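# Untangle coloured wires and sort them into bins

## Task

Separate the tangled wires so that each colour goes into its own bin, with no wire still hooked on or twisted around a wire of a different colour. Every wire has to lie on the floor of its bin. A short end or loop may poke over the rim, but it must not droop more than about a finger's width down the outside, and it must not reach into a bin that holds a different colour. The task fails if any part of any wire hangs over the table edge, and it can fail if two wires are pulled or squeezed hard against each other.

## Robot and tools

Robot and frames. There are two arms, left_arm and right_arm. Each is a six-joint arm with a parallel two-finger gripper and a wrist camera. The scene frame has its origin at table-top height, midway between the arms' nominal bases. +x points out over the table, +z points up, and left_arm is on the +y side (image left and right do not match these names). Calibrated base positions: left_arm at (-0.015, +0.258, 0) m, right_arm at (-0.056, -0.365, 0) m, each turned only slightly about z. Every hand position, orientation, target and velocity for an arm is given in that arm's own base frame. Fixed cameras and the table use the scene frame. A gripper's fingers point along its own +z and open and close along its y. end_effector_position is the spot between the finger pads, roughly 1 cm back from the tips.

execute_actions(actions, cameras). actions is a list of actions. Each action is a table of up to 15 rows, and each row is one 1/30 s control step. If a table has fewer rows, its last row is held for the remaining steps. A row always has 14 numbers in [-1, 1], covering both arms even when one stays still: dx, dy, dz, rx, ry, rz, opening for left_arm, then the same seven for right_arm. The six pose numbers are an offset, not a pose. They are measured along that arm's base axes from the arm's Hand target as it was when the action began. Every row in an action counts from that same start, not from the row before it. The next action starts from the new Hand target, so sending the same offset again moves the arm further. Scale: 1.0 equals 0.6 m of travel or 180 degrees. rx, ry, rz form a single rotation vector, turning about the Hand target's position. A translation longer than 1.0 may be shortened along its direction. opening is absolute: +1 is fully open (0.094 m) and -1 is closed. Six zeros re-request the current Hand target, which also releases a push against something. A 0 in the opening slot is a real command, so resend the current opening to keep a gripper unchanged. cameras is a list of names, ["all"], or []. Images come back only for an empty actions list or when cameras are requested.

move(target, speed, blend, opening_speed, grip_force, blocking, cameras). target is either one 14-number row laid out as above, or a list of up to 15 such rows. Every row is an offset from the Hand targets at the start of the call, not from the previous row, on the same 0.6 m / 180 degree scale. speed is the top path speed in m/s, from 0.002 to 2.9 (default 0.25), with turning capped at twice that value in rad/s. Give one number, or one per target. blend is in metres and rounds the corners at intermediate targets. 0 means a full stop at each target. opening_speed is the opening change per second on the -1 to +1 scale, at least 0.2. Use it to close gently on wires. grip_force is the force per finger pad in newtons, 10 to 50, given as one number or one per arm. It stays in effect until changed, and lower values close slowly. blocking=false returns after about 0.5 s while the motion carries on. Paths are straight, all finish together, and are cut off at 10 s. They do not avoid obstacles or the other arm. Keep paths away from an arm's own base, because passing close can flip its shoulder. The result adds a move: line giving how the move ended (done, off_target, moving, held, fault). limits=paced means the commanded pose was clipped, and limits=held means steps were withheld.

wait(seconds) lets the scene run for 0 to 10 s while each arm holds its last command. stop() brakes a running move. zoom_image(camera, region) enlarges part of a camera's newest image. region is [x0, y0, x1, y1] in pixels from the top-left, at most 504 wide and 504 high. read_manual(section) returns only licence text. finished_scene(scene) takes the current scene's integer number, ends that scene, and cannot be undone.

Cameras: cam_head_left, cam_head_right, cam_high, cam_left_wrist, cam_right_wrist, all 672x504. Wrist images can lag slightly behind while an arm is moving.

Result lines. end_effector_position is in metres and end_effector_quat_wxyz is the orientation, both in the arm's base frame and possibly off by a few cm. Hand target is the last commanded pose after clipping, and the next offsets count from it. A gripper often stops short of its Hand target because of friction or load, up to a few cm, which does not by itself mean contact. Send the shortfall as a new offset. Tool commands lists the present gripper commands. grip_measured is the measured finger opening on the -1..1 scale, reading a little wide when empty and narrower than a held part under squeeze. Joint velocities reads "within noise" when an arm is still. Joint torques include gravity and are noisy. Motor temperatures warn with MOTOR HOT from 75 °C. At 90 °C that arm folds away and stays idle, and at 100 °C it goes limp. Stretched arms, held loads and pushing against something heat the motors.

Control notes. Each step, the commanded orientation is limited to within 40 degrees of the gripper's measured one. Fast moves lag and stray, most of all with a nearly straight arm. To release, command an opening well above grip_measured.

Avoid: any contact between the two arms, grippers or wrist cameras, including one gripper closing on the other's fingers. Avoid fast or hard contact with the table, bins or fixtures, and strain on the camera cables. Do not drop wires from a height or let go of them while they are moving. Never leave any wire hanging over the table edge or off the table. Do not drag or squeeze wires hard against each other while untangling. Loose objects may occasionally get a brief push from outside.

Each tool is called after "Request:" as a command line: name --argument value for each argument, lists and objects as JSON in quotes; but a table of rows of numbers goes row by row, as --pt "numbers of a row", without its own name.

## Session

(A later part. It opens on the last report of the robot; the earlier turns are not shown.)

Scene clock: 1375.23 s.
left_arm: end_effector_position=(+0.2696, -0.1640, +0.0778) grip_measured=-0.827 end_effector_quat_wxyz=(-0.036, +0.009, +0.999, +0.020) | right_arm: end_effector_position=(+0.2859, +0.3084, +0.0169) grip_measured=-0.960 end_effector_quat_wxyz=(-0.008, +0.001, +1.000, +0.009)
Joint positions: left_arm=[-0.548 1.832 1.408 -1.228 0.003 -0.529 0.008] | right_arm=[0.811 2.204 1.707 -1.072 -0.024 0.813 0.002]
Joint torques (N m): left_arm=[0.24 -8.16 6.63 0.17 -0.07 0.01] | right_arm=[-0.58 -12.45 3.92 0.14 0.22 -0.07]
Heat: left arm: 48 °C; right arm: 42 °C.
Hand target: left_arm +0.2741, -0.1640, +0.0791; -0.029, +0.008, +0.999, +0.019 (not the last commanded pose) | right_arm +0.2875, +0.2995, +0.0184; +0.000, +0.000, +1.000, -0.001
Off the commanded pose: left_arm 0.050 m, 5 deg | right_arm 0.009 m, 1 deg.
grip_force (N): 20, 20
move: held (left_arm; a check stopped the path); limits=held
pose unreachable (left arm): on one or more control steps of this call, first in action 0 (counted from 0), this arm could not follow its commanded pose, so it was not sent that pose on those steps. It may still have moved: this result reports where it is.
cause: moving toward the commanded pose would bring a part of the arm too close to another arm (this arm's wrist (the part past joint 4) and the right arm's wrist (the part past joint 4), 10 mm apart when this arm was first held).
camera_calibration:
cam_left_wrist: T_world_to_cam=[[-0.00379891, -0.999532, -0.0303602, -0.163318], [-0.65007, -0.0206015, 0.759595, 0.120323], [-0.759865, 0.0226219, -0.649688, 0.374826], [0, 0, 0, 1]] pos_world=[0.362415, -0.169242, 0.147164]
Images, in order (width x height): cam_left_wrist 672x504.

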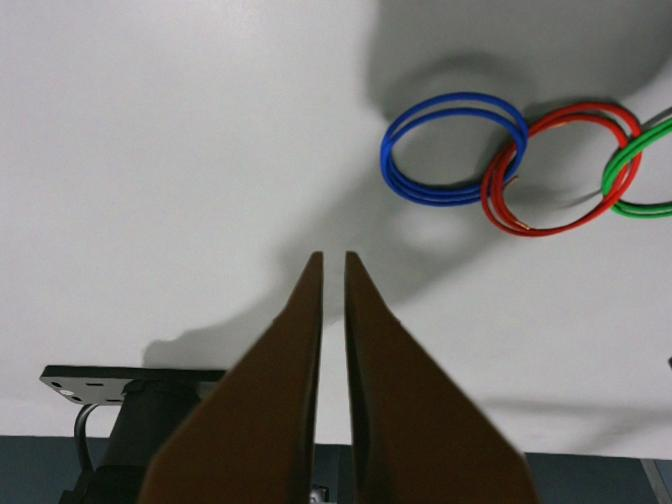

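Request:
execute_actions --actions '[]' --cameras '["cam_right_wrist", "cam_left_wrist"]'

Request:
zoom_image --camera "cam_right_wrist" --region '[100, 170, 352, 359]'

Request:
zoom_image --camera "cam_right_wrist" --region '[0, 180, 220, 390]'

Scene clock: 1468.37 s.
left_arm: end_effector_position=(+0.2696, -0.1640, +0.0778) grip_measured=-0.827 end_effector_quat_wxyz=(-0.036, +0.009, +0.999, +0.020) | right_arm: end_effector_position=(+0.2859, +0.3084, +0.0169) grip_measured=-0.960 end_effector_quat_wxyz=(-0.008, +0.001, +1.000, +0.009)
Joint positions: left_arm=[-0.548 1.832 1.408 -1.228 0.003 -0.529 0.008] | right_arm=[0.811 2.204 1.707 -1.072 -0.024 0.813 0.002]
Joint velocities: within noise
Joint torques (N m): left_arm=[0.25 -8.17 6.67 0.16 -0.07 0.01] | right_arm=[-0.61 -12.55 3.96 0.14 0.25 -0.09]
Motor temperatures (°C): left_arm=[30 42 36 34 28 28 29] | right_arm=[30 42 33 33 31 29 29]
Heat: left arm: 42 °C; right arm: 42 °C.
Hand target: left_arm +0.2741, -0.1640, +0.0791; -0.029, +0.008, +0.999, +0.019 (not the last commanded pose) | right_arm +0.2875, +0.2995, +0.0184; +0.000, +0.000, +1.000, -0.001
Tool commands: left_gripper/opening=-0.83 right_gripper/opening=-1.0
Off the commanded pose: left_arm 0.050 m, 5 deg | right_arm 0.009 m, 1 deg.
grip_force (N): 20, 20
camera_calibration:
cam_left_wrist: T_world_to_cam=[[-0.00379891, -0.999532, -0.0303602, -0.163318], [-0.65007, -0.0206015, 0.759595, 0.120323], [-0.759865, 0.0226219, -0.649688, 0.374826], [0, 0, 0, 1]] pos_world=[0.362415, -0.169242, 0.147164]
cam_right_wrist: T_world_to_cam=[[0.0189043, -0.999715, 0.0145851, 0.299743], [-0.691129, -0.00252498, 0.722727, 0.194765], [-0.722484, -0.0237429, -0.69098, 0.342745], [0, 0, 0, 1]] pos_world=[0.376569, 0.308287, 0.091696]
Images, in order (width x height): cam_left_wrist 672x504, cam_right_wrist 672x504.

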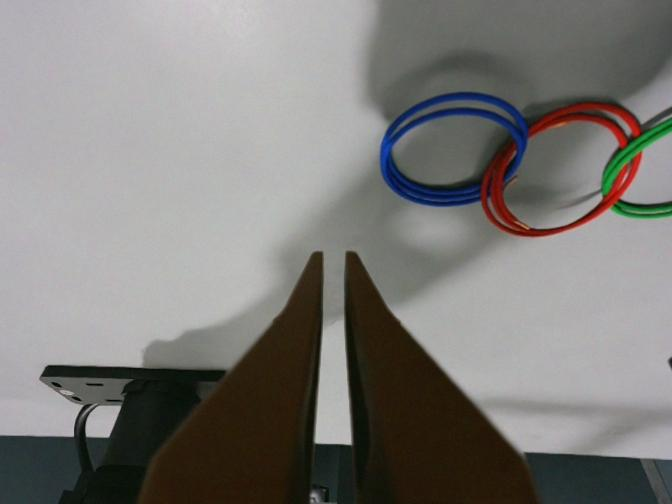

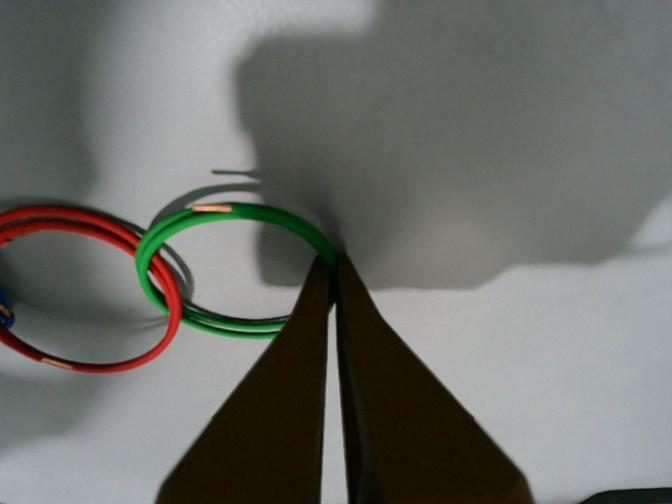

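Scaled by 2.000 from the camera's 672x504 image, which has a finer 960x720 frame.

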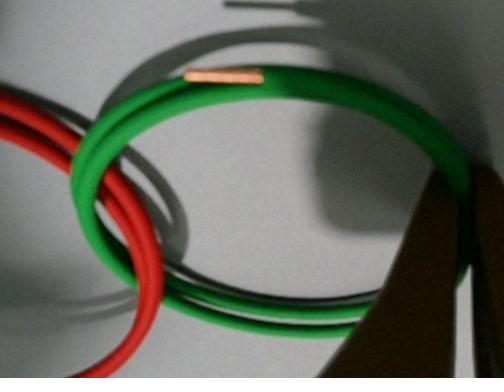

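Scaled by 2.291 from the camera's 672x504 image, which has a finer 960x720 frame.

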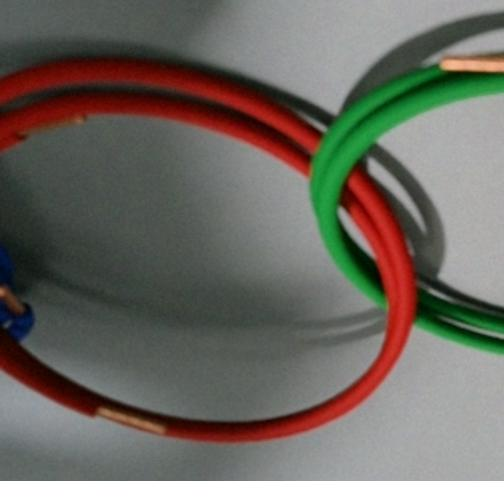

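Request:
execute_actions --actions '[]' --cameras '["cam_head_left", "cam_head_right", "cam_high"]'

Request:
zoom_image --camera "cam_head_left" --region '[340, 200, 410, 240]'

Request:
zoom_image --camera "cam_head_right" --region '[345, 200, 415, 240]'

Request:
zoom_image --camera "cam_high" --region '[310, 225, 380, 270]'

Scene clock: 1560.87 s.
left_arm: end_effector_position=(+0.2696, -0.1640, +0.0778) grip_measured=-0.827 end_effector_quat_wxyz=(-0.036, +0.009, +0.999, +0.020) | right_arm: end_effector_position=(+0.2859, +0.3084, +0.0169) grip_measured=-0.960 end_effector_quat_wxyz=(-0.008, +0.001, +1.000, +0.009)
Joint positions: left_arm=[-0.548 1.832 1.408 -1.228 0.003 -0.529 0.008] | right_arm=[0.811 2.204 1.707 -1.072 -0.024 0.813 0.002]
Joint velocities: within noise
Joint torques (N m): left_arm=[0.27 -8.17 6.68 0.18 -0.07 0.01] | right_arm=[-0.54 -12.6 4.07 0.11 0.26 -0.09]
Motor temperatures (°C): left_arm=[30 41 36 33 28 28 29] | right_arm=[30 43 33 32 31 29 29]
Heat: left arm: 41 °C; right arm: 43 °C.
Hand target: left_arm +0.2741, -0.1640, +0.0791; -0.029, +0.008, +0.999, +0.019 (not the last commanded pose) | right_arm +0.2875, +0.2995, +0.0184; +0.000, +0.000, +1.000, -0.001
Tool commands: left_gripper/opening=-0.83 right_gripper/opening=-1.0
Off the commanded pose: left_arm 0.050 m, 5 deg | right_arm 0.009 m, 1 deg.
grip_force (N): 20, 20
Images, in order (width x height): cam_head_left 672x504, cam_head_right 672x504, cam_high 672x504.

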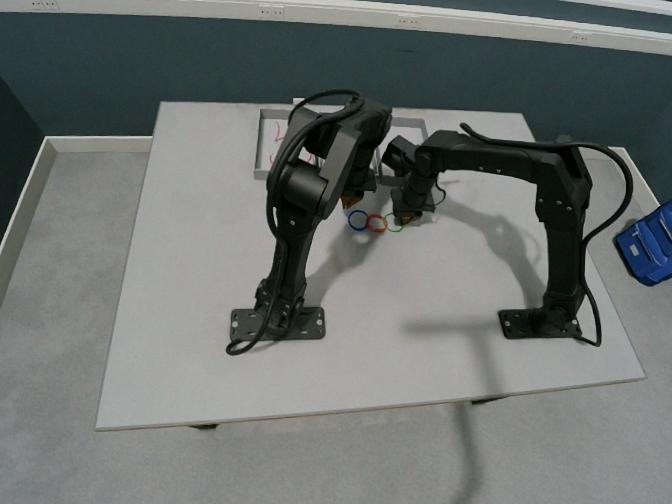

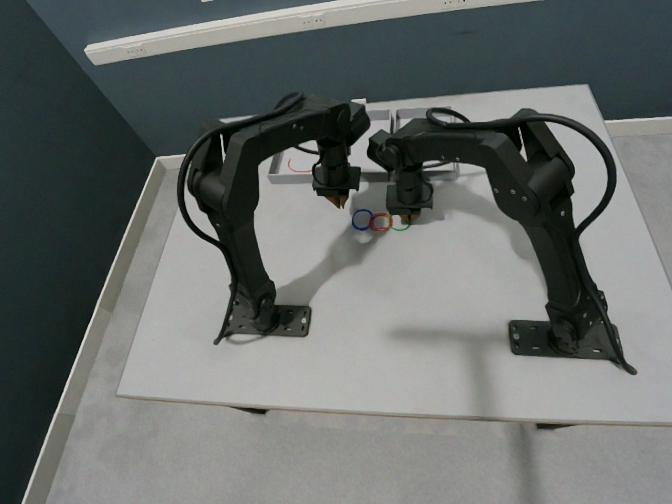

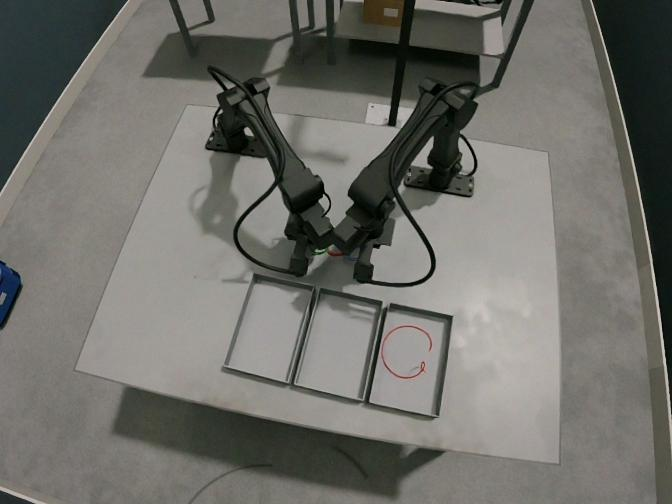

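Scaled by 7.200 from the camera's 672x504 image, which has a finer 960x720 frame.

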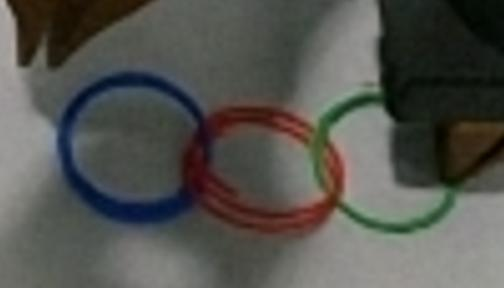

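Scaled by 7.200 from the camera's 672x504 image, which has a finer 960x720 frame.

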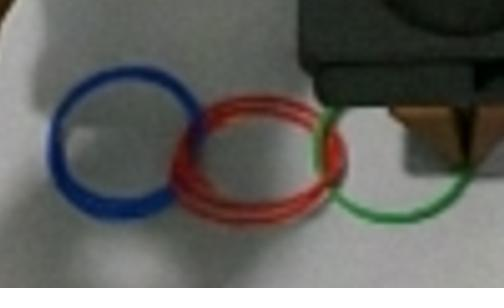

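Scaled by 7.200 from the camera's 672x504 image, which has a finer 960x720 frame.

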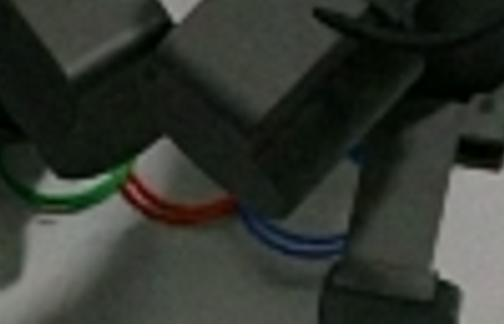

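Request:
move --target '[-0.0068, 0.1067, -0.005, 0.004, -0.024, 0.477, -0.83, 0, 0, 0, 0, 0, 0, -1]' --speed 0.25 --cameras '["cam_left_wrist"]'

Scene clock: 1576.83 s.
left_arm: end_effector_position=(+0.2714, -0.1050, +0.0693) grip_measured=-0.827 end_effector_quat_wxyz=(-0.011, -0.670, +0.742, +0.005) | right_arm: end_effector_position=(+0.2859, +0.3084, +0.0169) grip_measured=-0.960 end_effector_quat_wxyz=(-0.008, +0.001, +1.000, +0.009)
Joint positions: left_arm=[-0.363 1.689 1.204 -1.105 0.015 -1.831 0.008] | right_arm=[0.811 2.204 1.707 -1.072 -0.024 0.813 0.002]
Joint torques (N m): left_arm=[0.35 -9.74 5.15 0.21 -0.15 -0.09] | right_arm=[-0.51 -12.55 3.95 0.16 0.26 -0.11]
Heat: left arm: 41 °C; right arm: 43 °C.
Hand target: left_arm +0.2700, -0.0999, +0.0762; +0.000, -0.675, +0.737, +0.000 | right_arm +0.2875, +0.2995, +0.0184; +0.000, +0.000, +1.000, -0.001
Off the commanded pose: left_arm 0.009 m, 2 deg | right_arm 0.009 m, 1 deg.
grip_force (N): 20, 20
move: done
camera_calibration:
cam_left_wrist: T_world_to_cam=[[0.996151, -0.0867875, -0.0123195, -0.28141], [-0.0515836, -0.694014, 0.718111, -0.100988], [-0.0708729, -0.714711, -0.695819, 0.108151], [0, 0, 0, 1]] pos_world=[0.282782, -0.0172128, 0.144307]
Images, in order (width x height): cam_left_wrist 672x504.

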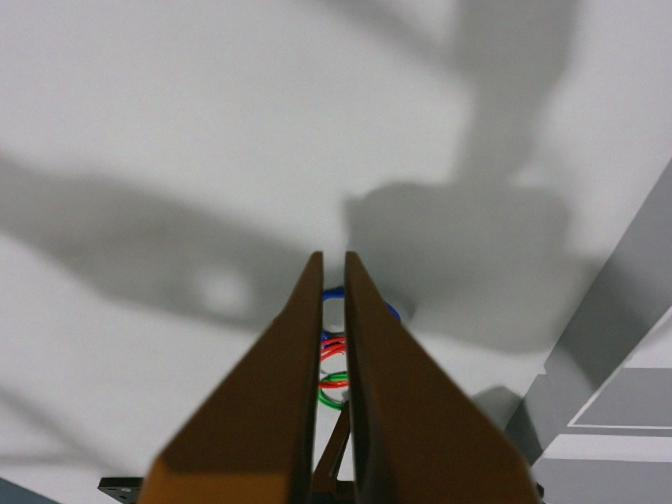

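Request:
move --target '[-0.1167, -0.06, -0.035, 0, 0, 0, -0.83, 0, 0, 0, 0, 0, 0, -1]' --speed 0.2 --cameras '["cam_left_wrist"]'

Scene clock: 1583.67 s.
left_arm: end_effector_position=(+0.2016, -0.1399, +0.0512) grip_measured=-0.827 end_effector_quat_wxyz=(-0.009, -0.673, +0.740, +0.003) | right_arm: end_effector_position=(+0.2859, +0.3084, +0.0169) grip_measured=-0.960 end_effector_quat_wxyz=(-0.008, +0.001, +1.000, +0.009)
Joint positions: left_arm=[-0.599 1.529 0.963 -1.014 0.016 -2.074 0.008] | right_arm=[0.811 2.204 1.707 -1.072 -0.024 0.813 0.002]
Joint torques (N m): left_arm=[-0.28 -7.51 5.08 0.19 -0.16 -0.1] | right_arm=[-0.51 -12.57 3.99 0.13 0.24 -0.1]
Heat: left arm: 42 °C; right arm: 43 °C.
Hand target: left_arm +0.1999, -0.1360, +0.0551; +0.000, -0.675, +0.738, +0.000 | right_arm +0.2875, +0.2995, +0.0184; +0.000, +0.000, +1.000, -0.001
Off the commanded pose: left_arm 0.006 m, 1 deg | right_arm 0.009 m, 1 deg.
grip_force (N): 20, 20
move: done
camera_calibration:
cam_left_wrist: T_world_to_cam=[[0.996803, -0.0796239, -0.00660248, -0.214554], [-0.0506767, -0.693971, 0.718217, -0.11607], [-0.0617692, -0.715587, -0.695788, 0.0636358], [0, 0, 0, 1]] pos_world=[0.211917, -0.0520958, 0.126224]
Images, in order (width x height): cam_left_wrist 672x504.

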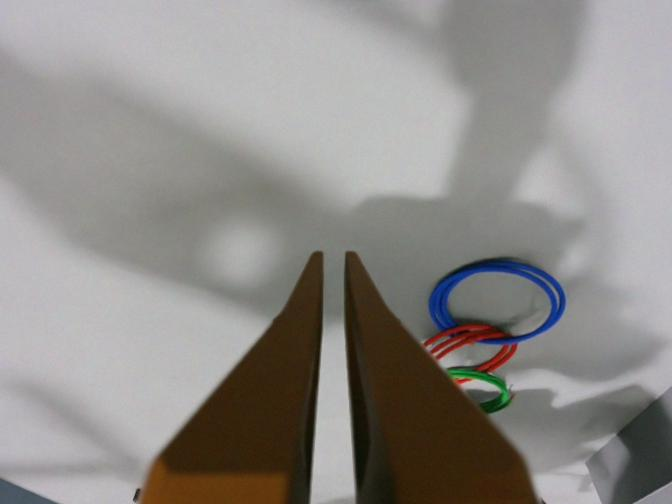

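Request:
zoom_image --camera "cam_left_wrist" --region '[415, 245, 580, 420]'

Scaled by 2.880 from the camera's 672x504 image, which has a finer 960x720 frame.

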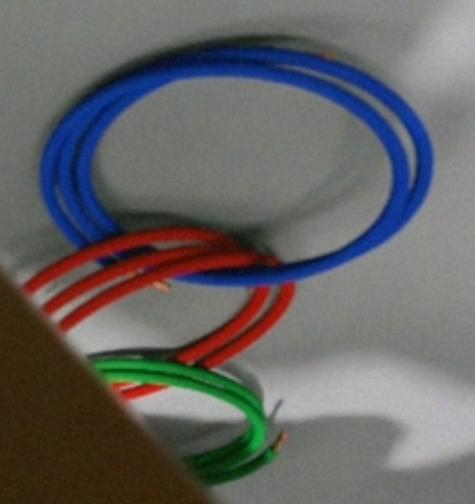

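Request:
zoom_image --camera "cam_left_wrist" --region '[480, 250, 570, 300]'

Request:
zoom_image --camera "cam_left_wrist" --region '[450, 350, 550, 420]'

Scaled by 5.600 from the camera's 672x504 image, which has a finer 960x720 frame.

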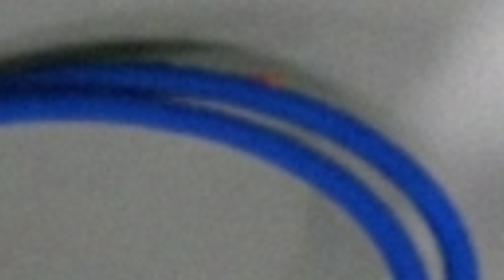

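Scaled by 5.040 from the camera's 672x504 image, which has a finer 960x720 frame.

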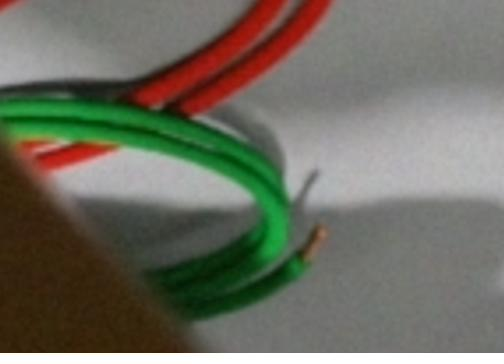

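Request:
move --target '[0, 0, 0.03, 0, 0, 0, -0.83, 0, 0, 0, 0, 0, 0, -0.6]' --speed 0.1 --opening_speed 0.4

Request:
move --target '[0, 0, 0, 0, 0, 0, -0.83, 0, 0, 0.13, 0, 0, 0, -0.6]' --speed 0.1 --cameras '["cam_right_wrist"]'

Scene clock: 1657.83 s.
left_arm: end_effector_position=(+0.1978, -0.1373, +0.0618) grip_measured=-0.827 end_effector_quat_wxyz=(-0.010, -0.673, +0.740, +0.007) | right_arm: end_effector_position=(+0.2850, +0.3031, +0.0170) grip_measured=-0.603 end_effector_quat_wxyz=(-0.010, +0.001, +1.000, -0.002)
Joint positions: left_arm=[-0.599 1.507 0.987 -1.069 0.016 -2.075 0.008] | right_arm=[0.809 2.204 1.707 -1.09 -0.011 0.812 0.019]
Joint torques (N m): left_arm=[-0.28 -7.24 7.82 -0.04 -0.17 -0.09] | right_arm=[-0.46 -12.52 3.86 0.28 0.11 -0.06]
Heat: left arm: 40 °C; right arm: 44 °C.
Hand target: left_arm +0.1999, -0.1360, +0.0731; +0.000, -0.675, +0.737, +0.000 | right_arm +0.2876, +0.2995, +0.0184; +0.000, +0.000, +1.000, -0.001
Off the commanded pose: left_arm 0.012 m, 1 deg | right_arm 0.005 m, 1 deg.
grip_force (N): 20, 20
move: off_target (left_arm)

Scene clock: 1659.37 s.
left_arm: end_effector_position=(+0.1977, -0.1373, +0.0618) grip_measured=-0.827 end_effector_quat_wxyz=(-0.010, -0.673, +0.740, +0.007) | right_arm: end_effector_position=(+0.2809, +0.2989, +0.0768) grip_measured=-0.603 end_effector_quat_wxyz=(-0.019, +0.002, +1.000, -0.012)
Joint positions: left_arm=[-0.599 1.507 0.987 -1.069 0.016 -2.075 0.008] | right_arm=[0.809 2.172 1.896 -1.339 -0.011 0.812 0.019]
Joint torques (N m): left_arm=[-0.31 -7.27 7.8 -0.07 -0.17 -0.09] | right_arm=[-0.53 -13.34 8.83 -0.13 0.12 -0.11]
Heat: left arm: 40 °C; right arm: 44 °C.
Hand target: left_arm +0.1999, -0.1360, +0.0731; +0.000, -0.675, +0.737, +0.000 | right_arm +0.2875, +0.2995, +0.0965; +0.000, +0.000, +1.000, -0.001
Off the commanded pose: left_arm 0.012 m, 2 deg | right_arm 0.021 m, 3 deg.
grip_force (N): 20, 20
move: off_target (left_arm, right_arm)
camera_calibration:
cam_right_wrist: T_world_to_cam=[[0.0191441, -0.998235, 0.0562249, 0.285691], [-0.674104, 0.028644, 0.738081, 0.132703], [-0.738388, -0.0520313, -0.672366, 0.391902], [0, 0, 0, 1]] pos_world=[0.373362, 0.301777, 0.149493]
Images, in order (width x height): cam_right_wrist 672x504.

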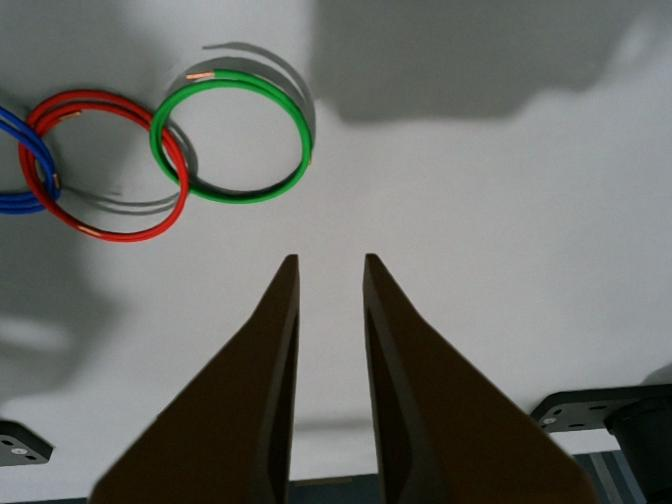

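Request:
zoom_image --camera "cam_right_wrist" --region '[130, 40, 330, 220]'

Request:
zoom_image --camera "cam_right_wrist" --region '[0, 70, 200, 250]'

Scaled by 2.520 from the camera's 672x504 image, which has a finer 960x720 frame.

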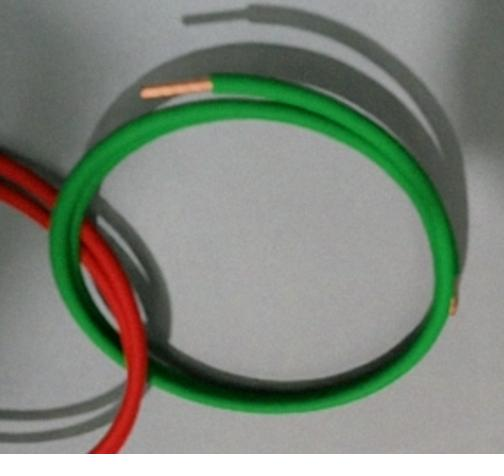

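Scaled by 2.520 from the camera's 672x504 image, which has a finer 960x720 frame.

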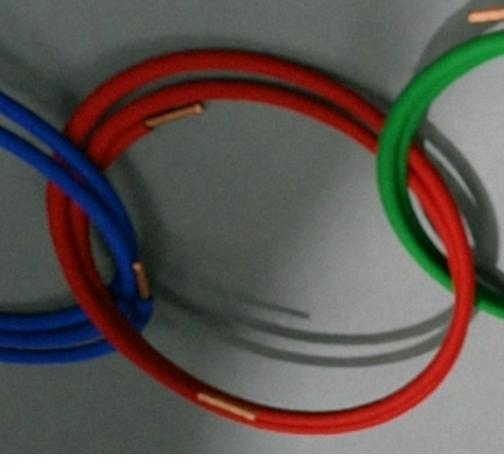

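Request:
move --target '[0.117, 0.16, 0.078, 0, 0, -0.472, -0.6, 0, 0, 0, 0, 0, 0, -0.6]' --speed 0.3

Request:
move --target '[0, 0, 0, 0, 0, 0, -0.6, 0.0408, 0.0625, -0.0167, 0, 0, 0.528, -0.6]' --speed 0.3 --cameras '["cam_right_wrist", "cam_head_right"]'

Scene clock: 1724.27 s.
left_arm: end_effector_position=(+0.2640, -0.0420, +0.1173) grip_measured=-0.603 end_effector_quat_wxyz=(-0.003, +0.000, +1.000, -0.005) | right_arm: end_effector_position=(+0.2809, +0.2988, +0.0768) grip_measured=-0.603 end_effector_quat_wxyz=(-0.020, +0.002, +1.000, -0.012)
Joint positions: left_arm=[-0.155 1.559 1.26 -1.276 0.01 -0.155 0.019] | right_arm=[0.809 2.172 1.896 -1.339 -0.011 0.812 0.019]
Joint torques (N m): left_arm=[0.28 -4.64 8.47 0.24 -0.11 0.05] | right_arm=[-0.35 -13.35 8.8 -0.09 0.14 -0.08]
Motor temperatures (°C): left_arm=[30 40 36 32 28 28 29] | right_arm=[30 48 34 31 31 29 28]
Heat: left arm: 40 °C; right arm: 48 °C.
Hand target: left_arm +0.2702, -0.0400, +0.1199; +0.000, +0.000, +1.000, +0.000 | right_arm +0.2875, +0.2995, +0.0965; +0.000, +0.000, +1.000, -0.001
Off the commanded pose: left_arm 0.007 m, 1 deg | right_arm 0.021 m, 3 deg.
grip_force (N): 20, 20
move: off_target (right_arm)

Scene clock: 1727.87 s.
left_arm: end_effector_position=(+0.2639, -0.0420, +0.1173) grip_measured=-0.603 end_effector_quat_wxyz=(-0.003, +0.000, +1.000, -0.005) | right_arm: end_effector_position=(+0.3118, +0.3331, +0.0849) grip_measured=-0.603 end_effector_quat_wxyz=(+0.000, +0.732, -0.682, +0.001)
Joint positions: left_arm=[-0.155 1.559 1.26 -1.277 0.01 -0.154 0.019] | right_arm=[0.817 2.351 2.227 -1.446 0.002 -0.824 0.019]
Joint torques (N m): left_arm=[0.28 -4.67 8.47 0.23 -0.11 0.04] | right_arm=[0.51 -10.88 9.06 0.04 -0.02 -0.11]
Heat: left arm: 40 °C; right arm: 48 °C.
Hand target: left_arm +0.2701, -0.0399, +0.1199; +0.000, +0.000, +1.000, +0.000 | right_arm +0.3120, +0.3370, +0.0864; -0.001, +0.737, -0.675, +0.000
Off the commanded pose: left_arm 0.007 m, 1 deg | right_arm 0.004 m, 1 deg.
grip_force (N): 20, 20
move: done
camera_calibration:
cam_right_wrist: T_world_to_cam=[[0.995245, 0.090961, 0.0348343, -0.346492], [0.0390872, -0.700544, 0.712538, 0.169229], [0.0892161, -0.707788, -0.700768, 0.384754], [0, 0, 0, 1]] pos_world=[0.303904, 0.422394, 0.16111]
Images, in order (width x height): cam_head_right 672x504, cam_right_wrist 672x504.

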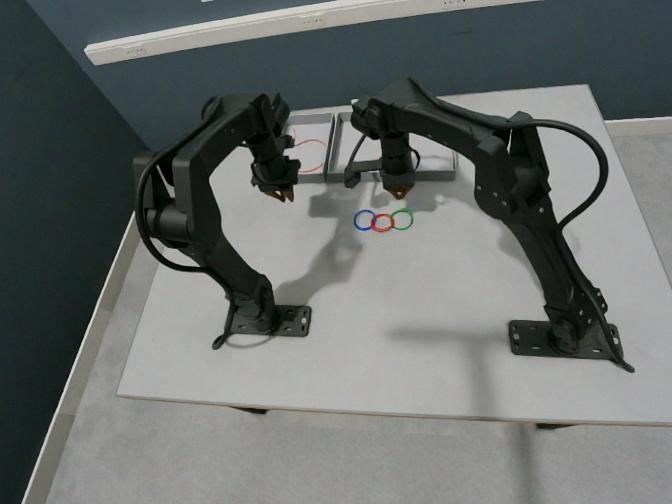

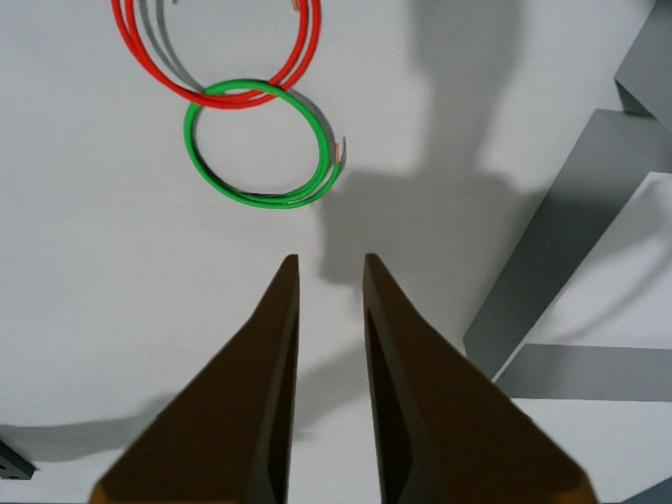

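Request:
zoom_image --camera "cam_right_wrist" --region '[270, 80, 410, 220]'

Scaled by 3.600 from the camera's 672x504 image, which has a finer 960x720 frame.

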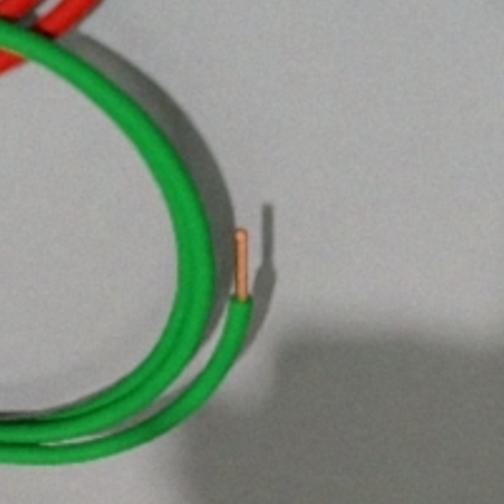

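Request:
move --target '[0, 0, 0, 0, 0, 0, -0.6, 0.007, 0.0023, -0.0607, 0, 0, 0, -0.8]' --speed 0.1 --cameras '["cam_right_wrist"]'

Request:
zoom_image --camera "cam_right_wrist" --region '[230, 120, 430, 290]'

Scene clock: 1751.07 s.
left_arm: end_effector_position=(+0.2639, -0.0420, +0.1173) grip_measured=-0.603 end_effector_quat_wxyz=(-0.003, +0.000, +1.000, -0.005) | right_arm: end_effector_position=(+0.3153, +0.3369, +0.0573) grip_measured=-0.797 end_effector_quat_wxyz=(-0.001, +0.733, -0.680, +0.001)
Joint positions: left_arm=[-0.155 1.559 1.26 -1.277 0.01 -0.154 0.019] | right_arm=[0.817 2.368 2.148 -1.348 0.002 -0.83 0.01]
Joint torques (N m): left_arm=[0.27 -4.67 8.5 0.23 -0.11 0.04] | right_arm=[0.14 -11.49 5.08 0.31 0 -0.12]
Heat: left arm: 40 °C; right arm: 45 °C.
Hand target: left_arm +0.2701, -0.0399, +0.1199; +0.000, +0.000, +1.000, +0.000 | right_arm +0.3163, +0.3384, +0.0502; -0.001, +0.737, -0.675, +0.000
Off the commanded pose: left_arm 0.007 m, 1 deg | right_arm 0.008 m, 1 deg.
grip_force (N): 20, 20
move: done
camera_calibration:
cam_right_wrist: T_world_to_cam=[[0.994708, 0.0962156, 0.0360296, -0.351098], [0.0420326, -0.701101, 0.711822, 0.190734], [0.0937487, -0.706541, -0.701435, 0.366007], [0, 0, 0, 1]] pos_world=[0.30691, 0.426103, 0.133611]
Images, in order (width x height): cam_right_wrist 672x504.

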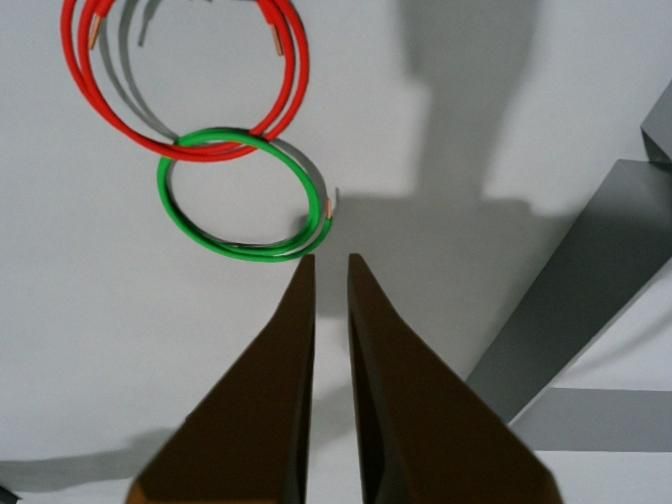

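Scaled by 2.520 from the camera's 672x504 image, which has a finer 960x720 frame.

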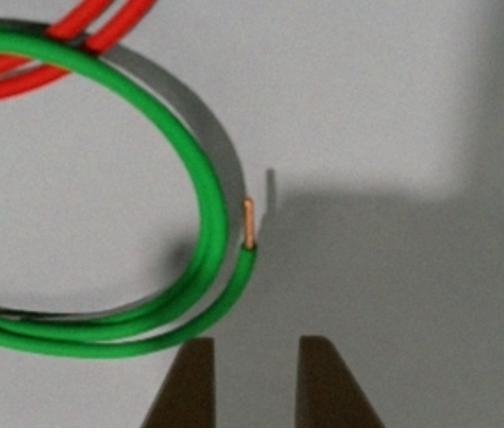

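Request:
move --target '[0, 0, 0, 0, 0, 0, -0.6, 0.0015, -0.0065, -0.045, 0, 0, 0, -0.82]' --speed 0.08 --cameras '["cam_right_wrist"]'

Request:
zoom_image --camera "cam_right_wrist" --region '[230, 150, 430, 320]'

Scene clock: 1765.47 s.
left_arm: end_effector_position=(+0.2639, -0.0420, +0.1173) grip_measured=-0.603 end_effector_quat_wxyz=(-0.003, +0.000, +1.000, -0.005) | right_arm: end_effector_position=(+0.3152, +0.3352, +0.0293) grip_measured=-0.817 end_effector_quat_wxyz=(+0.000, +0.735, -0.678, +0.001)
Joint positions: left_arm=[-0.155 1.559 1.26 -1.277 0.01 -0.154 0.019] | right_arm=[0.815 2.368 2.036 -1.238 0.002 -0.837 0.009]
Joint torques (N m): left_arm=[0.29 -4.68 8.5 0.23 -0.11 0.04] | right_arm=[-0.36 -11.62 5.01 0.31 0 -0.14]
Heat: left arm: 39 °C; right arm: 46 °C.
Hand target: left_arm +0.2701, -0.0399, +0.1199; +0.000, +0.000, +1.000, +0.000 | right_arm +0.3171, +0.3346, +0.0231; -0.001, +0.737, -0.675, +0.000
Off the commanded pose: left_arm 0.007 m, 1 deg | right_arm 0.006 m, 0 deg.
grip_force (N): 20, 20
move: done
camera_calibration:
cam_right_wrist: T_world_to_cam=[[0.994255, 0.101208, 0.0348408, -0.351281], [0.0462956, -0.700096, 0.712546, 0.207833], [0.0965073, -0.70684, -0.700759, 0.344287], [0, 0, 0, 1]] pos_world=[0.306415, 0.424412, 0.10541]
Images, in order (width x height): cam_right_wrist 672x504.

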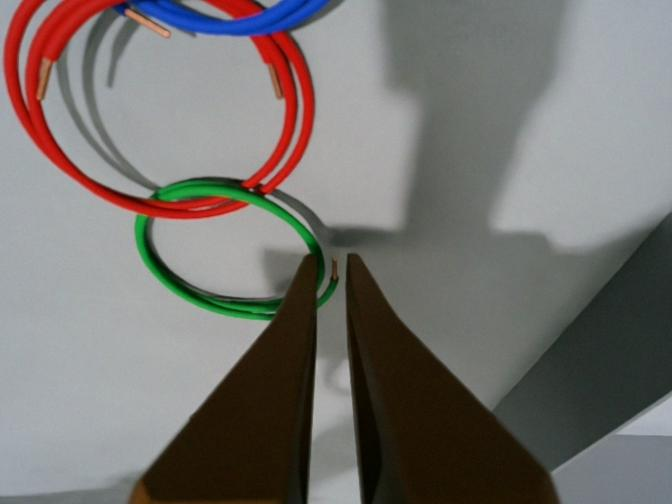

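Scaled by 2.520 from the camera's 672x504 image, which has a finer 960x720 frame.

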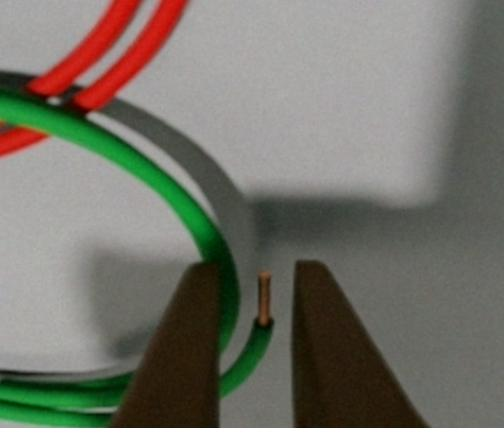

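Request:
move --target '[0, 0, 0, 0, 0, 0, -0.6, 0.0008, 0, -0.008, 0, 0, 0, -0.82]' --speed 0.05 --cameras '["cam_right_wrist"]'

Request:
zoom_image --camera "cam_right_wrist" --region '[230, 150, 430, 320]'

Scene clock: 1780.50 s.
left_arm: end_effector_position=(+0.2639, -0.0420, +0.1173) grip_measured=-0.603 end_effector_quat_wxyz=(-0.003, +0.000, +1.000, -0.005) | right_arm: end_effector_position=(+0.3158, +0.3358, +0.0266) grip_measured=-0.817 end_effector_quat_wxyz=(-0.003, +0.735, -0.678, +0.001)
Joint positions: left_arm=[-0.155 1.559 1.26 -1.277 0.01 -0.154 0.019] | right_arm=[0.815 2.368 2.025 -1.223 0.002 -0.838 0.009]
Joint torques (N m): left_arm=[0.28 -4.64 8.49 0.23 -0.11 0.03] | right_arm=[-0.42 -11.22 4.85 0.34 -0.01 -0.1]
Heat: left arm: 39 °C; right arm: 46 °C.
Hand target: left_arm +0.2701, -0.0399, +0.1199; +0.000, +0.000, +1.000, +0.000 | right_arm +0.3176, +0.3346, +0.0183; -0.001, +0.737, -0.675, +0.000
Off the commanded pose: left_arm 0.007 m, 1 deg | right_arm 0.009 m, 0 deg.
grip_force (N): 20, 20
move: done
camera_calibration:
cam_right_wrist: T_world_to_cam=[[0.994061, 0.101841, 0.0383485, -0.352099], [0.0445558, -0.702401, 0.710386, 0.211475], [0.0992827, -0.704459, -0.702767, 0.341135], [0, 0, 0, 1]] pos_world=[0.306717, 0.424714, 0.103012]
Images, in order (width x height): cam_right_wrist 672x504.

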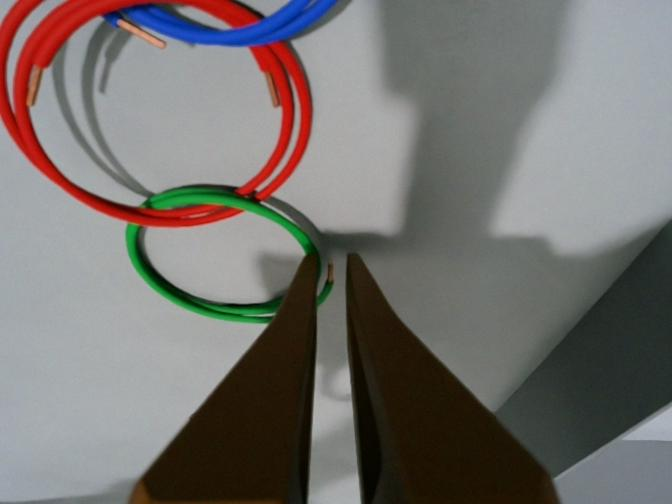

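Scaled by 2.520 from the camera's 672x504 image, which has a finer 960x720 frame.

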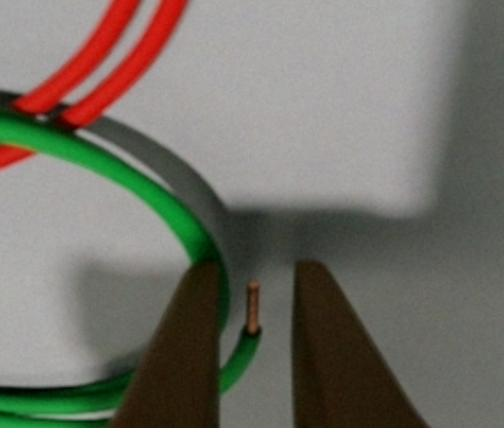

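Request:
move --target '[0, 0, 0, 0, 0, 0, -0.6, 0, 0, 0, 0, 0, 0, -1]' --opening_speed 0.4 --grip_force '[20, 20]' --cameras '["cam_right_wrist"]'

Request:
zoom_image --camera "cam_right_wrist" --region '[230, 150, 430, 320]'

Scene clock: 1787.97 s.
left_arm: end_effector_position=(+0.2639, -0.0420, +0.1173) grip_measured=-0.603 end_effector_quat_wxyz=(-0.003, +0.000, +1.000, -0.005) | right_arm: end_effector_position=(+0.3159, +0.3360, +0.0266) grip_measured=-0.972 end_effector_quat_wxyz=(-0.003, +0.735, -0.678, +0.001)
Joint positions: left_arm=[-0.155 1.559 1.26 -1.277 0.01 -0.154 0.019] | right_arm=[0.815 2.368 2.025 -1.222 0.002 -0.838 0.001]
Joint torques (N m): left_arm=[0.25 -4.67 8.5 0.23 -0.11 0.03] | right_arm=[-0.47 -11.4 4.82 0.31 0 -0.13]
Heat: left arm: 39 °C; right arm: 46 °C.
Hand target: left_arm +0.2701, -0.0399, +0.1199; +0.000, +0.000, +1.000, +0.000 | right_arm +0.3176, +0.3346, +0.0183; -0.001, +0.738, -0.675, +0.000
Off the commanded pose: left_arm 0.007 m, 1 deg | right_arm 0.009 m, 0 deg.
grip_force (N): 20, 20
move: done
camera_calibration:
cam_right_wrist: T_world_to_cam=[[0.994006, 0.102166, 0.038903, -0.352288], [0.0444396, -0.702746, 0.710051, 0.211762], [0.0998817, -0.704067, -0.703074, 0.340888], [0, 0, 0, 1]] pos_world=[0.306718, 0.424815, 0.103013]
Images, in order (width x height): cam_right_wrist 672x504.

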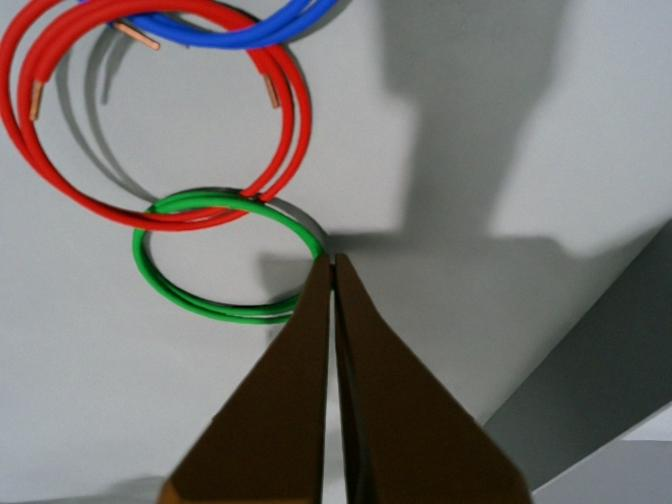

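Scaled by 2.520 from the camera's 672x504 image, which has a finer 960x720 frame.

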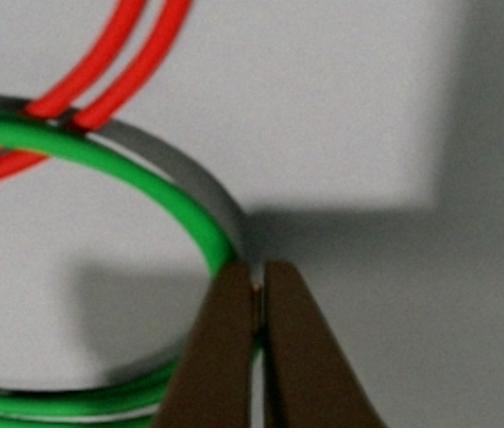

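Request:
move --target '[0, 0, 0, 0, 0, 0, -0.6, 0, 0, 0.1, 0, 0, 0, -1]' --speed 0.08 --cameras '["cam_right_wrist", "cam_head_right"]'

Request:
zoom_image --camera "cam_head_right" --region '[330, 180, 440, 250]'

Scene clock: 1794.83 s.
left_arm: end_effector_position=(+0.2639, -0.0420, +0.1173) grip_measured=-0.603 end_effector_quat_wxyz=(-0.003, +0.000, +1.000, -0.005) | right_arm: end_effector_position=(+0.3139, +0.3339, +0.0724) grip_measured=-0.974 end_effector_quat_wxyz=(+0.004, +0.735, -0.678, +0.001)
Joint positions: left_arm=[-0.155 1.559 1.26 -1.277 0.01 -0.154 0.019] | right_arm=[0.815 2.368 2.207 -1.418 0.002 -0.838 0.001]
Joint torques (N m): left_arm=[0.28 -4.63 8.5 0.22 -0.11 0.03] | right_arm=[-0.23 -11.96 8.96 -0.03 0 -0.09]
Heat: left arm: 39 °C; right arm: 46 °C.
Hand target: left_arm +0.2701, -0.0399, +0.1199; +0.000, +0.000, +1.000, +0.000 | right_arm +0.3176, +0.3346, +0.0784; -0.001, +0.738, -0.675, +0.000
Off the commanded pose: left_arm 0.007 m, 1 deg | right_arm 0.007 m, 1 deg.
grip_force (N): 20, 20
move: done
camera_calibration:
cam_right_wrist: T_world_to_cam=[[0.994321, 0.102549, 0.0284572, -0.351425], [0.0512394, -0.69566, 0.716541, 0.172841], [0.093277, -0.711014, -0.696964, 0.375851], [0, 0, 0, 1]] pos_world=[0.305515, 0.423512, 0.148107]
Images, in order (width x height): cam_head_right 672x504, cam_right_wrist 672x504.

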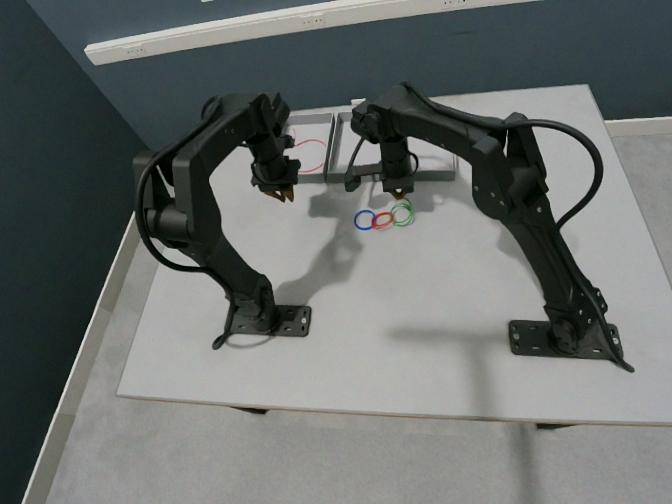

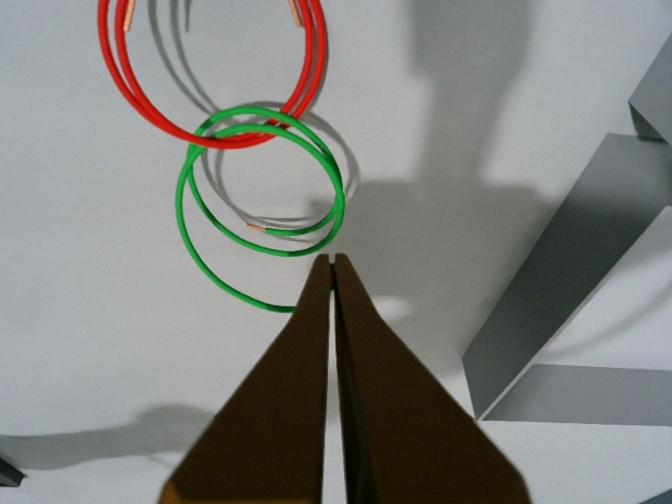

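Scaled by 4.582 from the camera's 672x504 image, which has a finer 960x720 frame.

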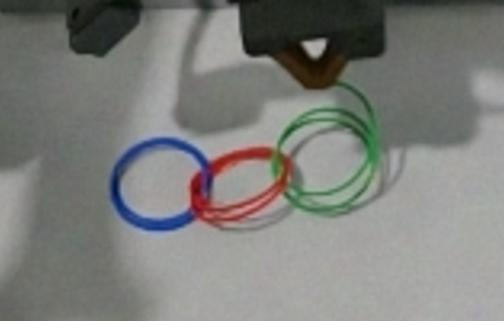

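Request:
move --target '[0, 0, 0, 0, 0, 0, -0.6, -0.02, -0.125, 0, 0, 0, -0.889, -1]' --speed 0.25 --cameras '["cam_right_wrist", "cam_head_right"]'

Request:
zoom_image --camera "cam_head_right" --region '[330, 180, 440, 250]'

Scene clock: 1816.47 s.
left_arm: end_effector_position=(+0.2639, -0.0420, +0.1173) grip_measured=-0.603 end_effector_quat_wxyz=(-0.003, +0.000, +1.000, -0.005) | right_arm: end_effector_position=(+0.3043, +0.2628, +0.0683) grip_measured=-0.974 end_effector_quat_wxyz=(-0.008, +0.529, +0.848, -0.013)
Joint positions: left_arm=[-0.155 1.559 1.26 -1.277 0.01 -0.154 0.019] | right_arm=[0.706 2.123 1.785 -1.262 -0.008 1.822 0.001]
Joint torques (N m): left_arm=[0.28 -4.66 8.51 0.23 -0.11 0.04] | right_arm=[-0.27 -13.53 4.71 0.11 0.1 0.1]
Heat: left arm: 39 °C; right arm: 46 °C.
Hand target: left_arm +0.2701, -0.0399, +0.1199; +0.000, +0.000, +1.000, +0.000 | right_arm +0.3056, +0.2596, +0.0782; +0.000, +0.537, +0.843, -0.001
Off the commanded pose: left_arm 0.007 m, 1 deg | right_arm 0.011 m, 2 deg.
grip_force (N): 20, 20
move: off_target (right_arm)
camera_calibration:
cam_right_wrist: T_world_to_cam=[[-0.887188, -0.457076, 0.0630772, 0.382747], [-0.281002, 0.643663, 0.711854, -0.123775], [-0.365972, 0.613824, -0.699489, 0.115068], [0, 0, 0, 1]] pos_world=[0.346899, 0.183983, 0.144456]
Images, in order (width x height): cam_head_right 672x504, cam_right_wrist 672x504.

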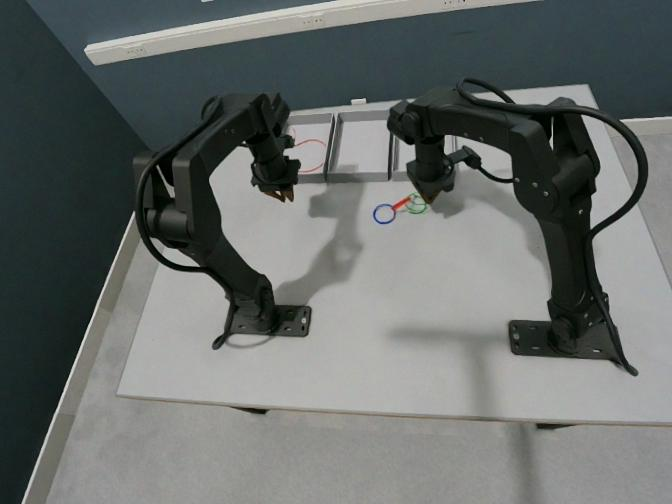

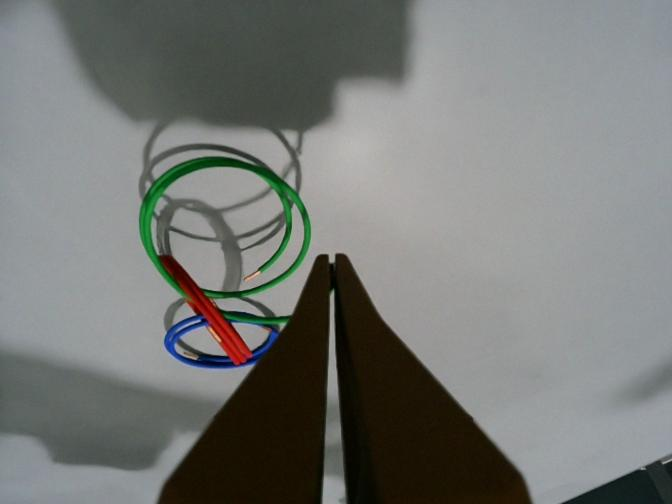

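Scaled by 4.582 from the camera's 672x504 image, which has a finer 960x720 frame.

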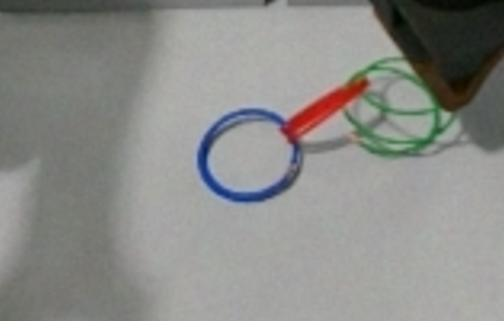

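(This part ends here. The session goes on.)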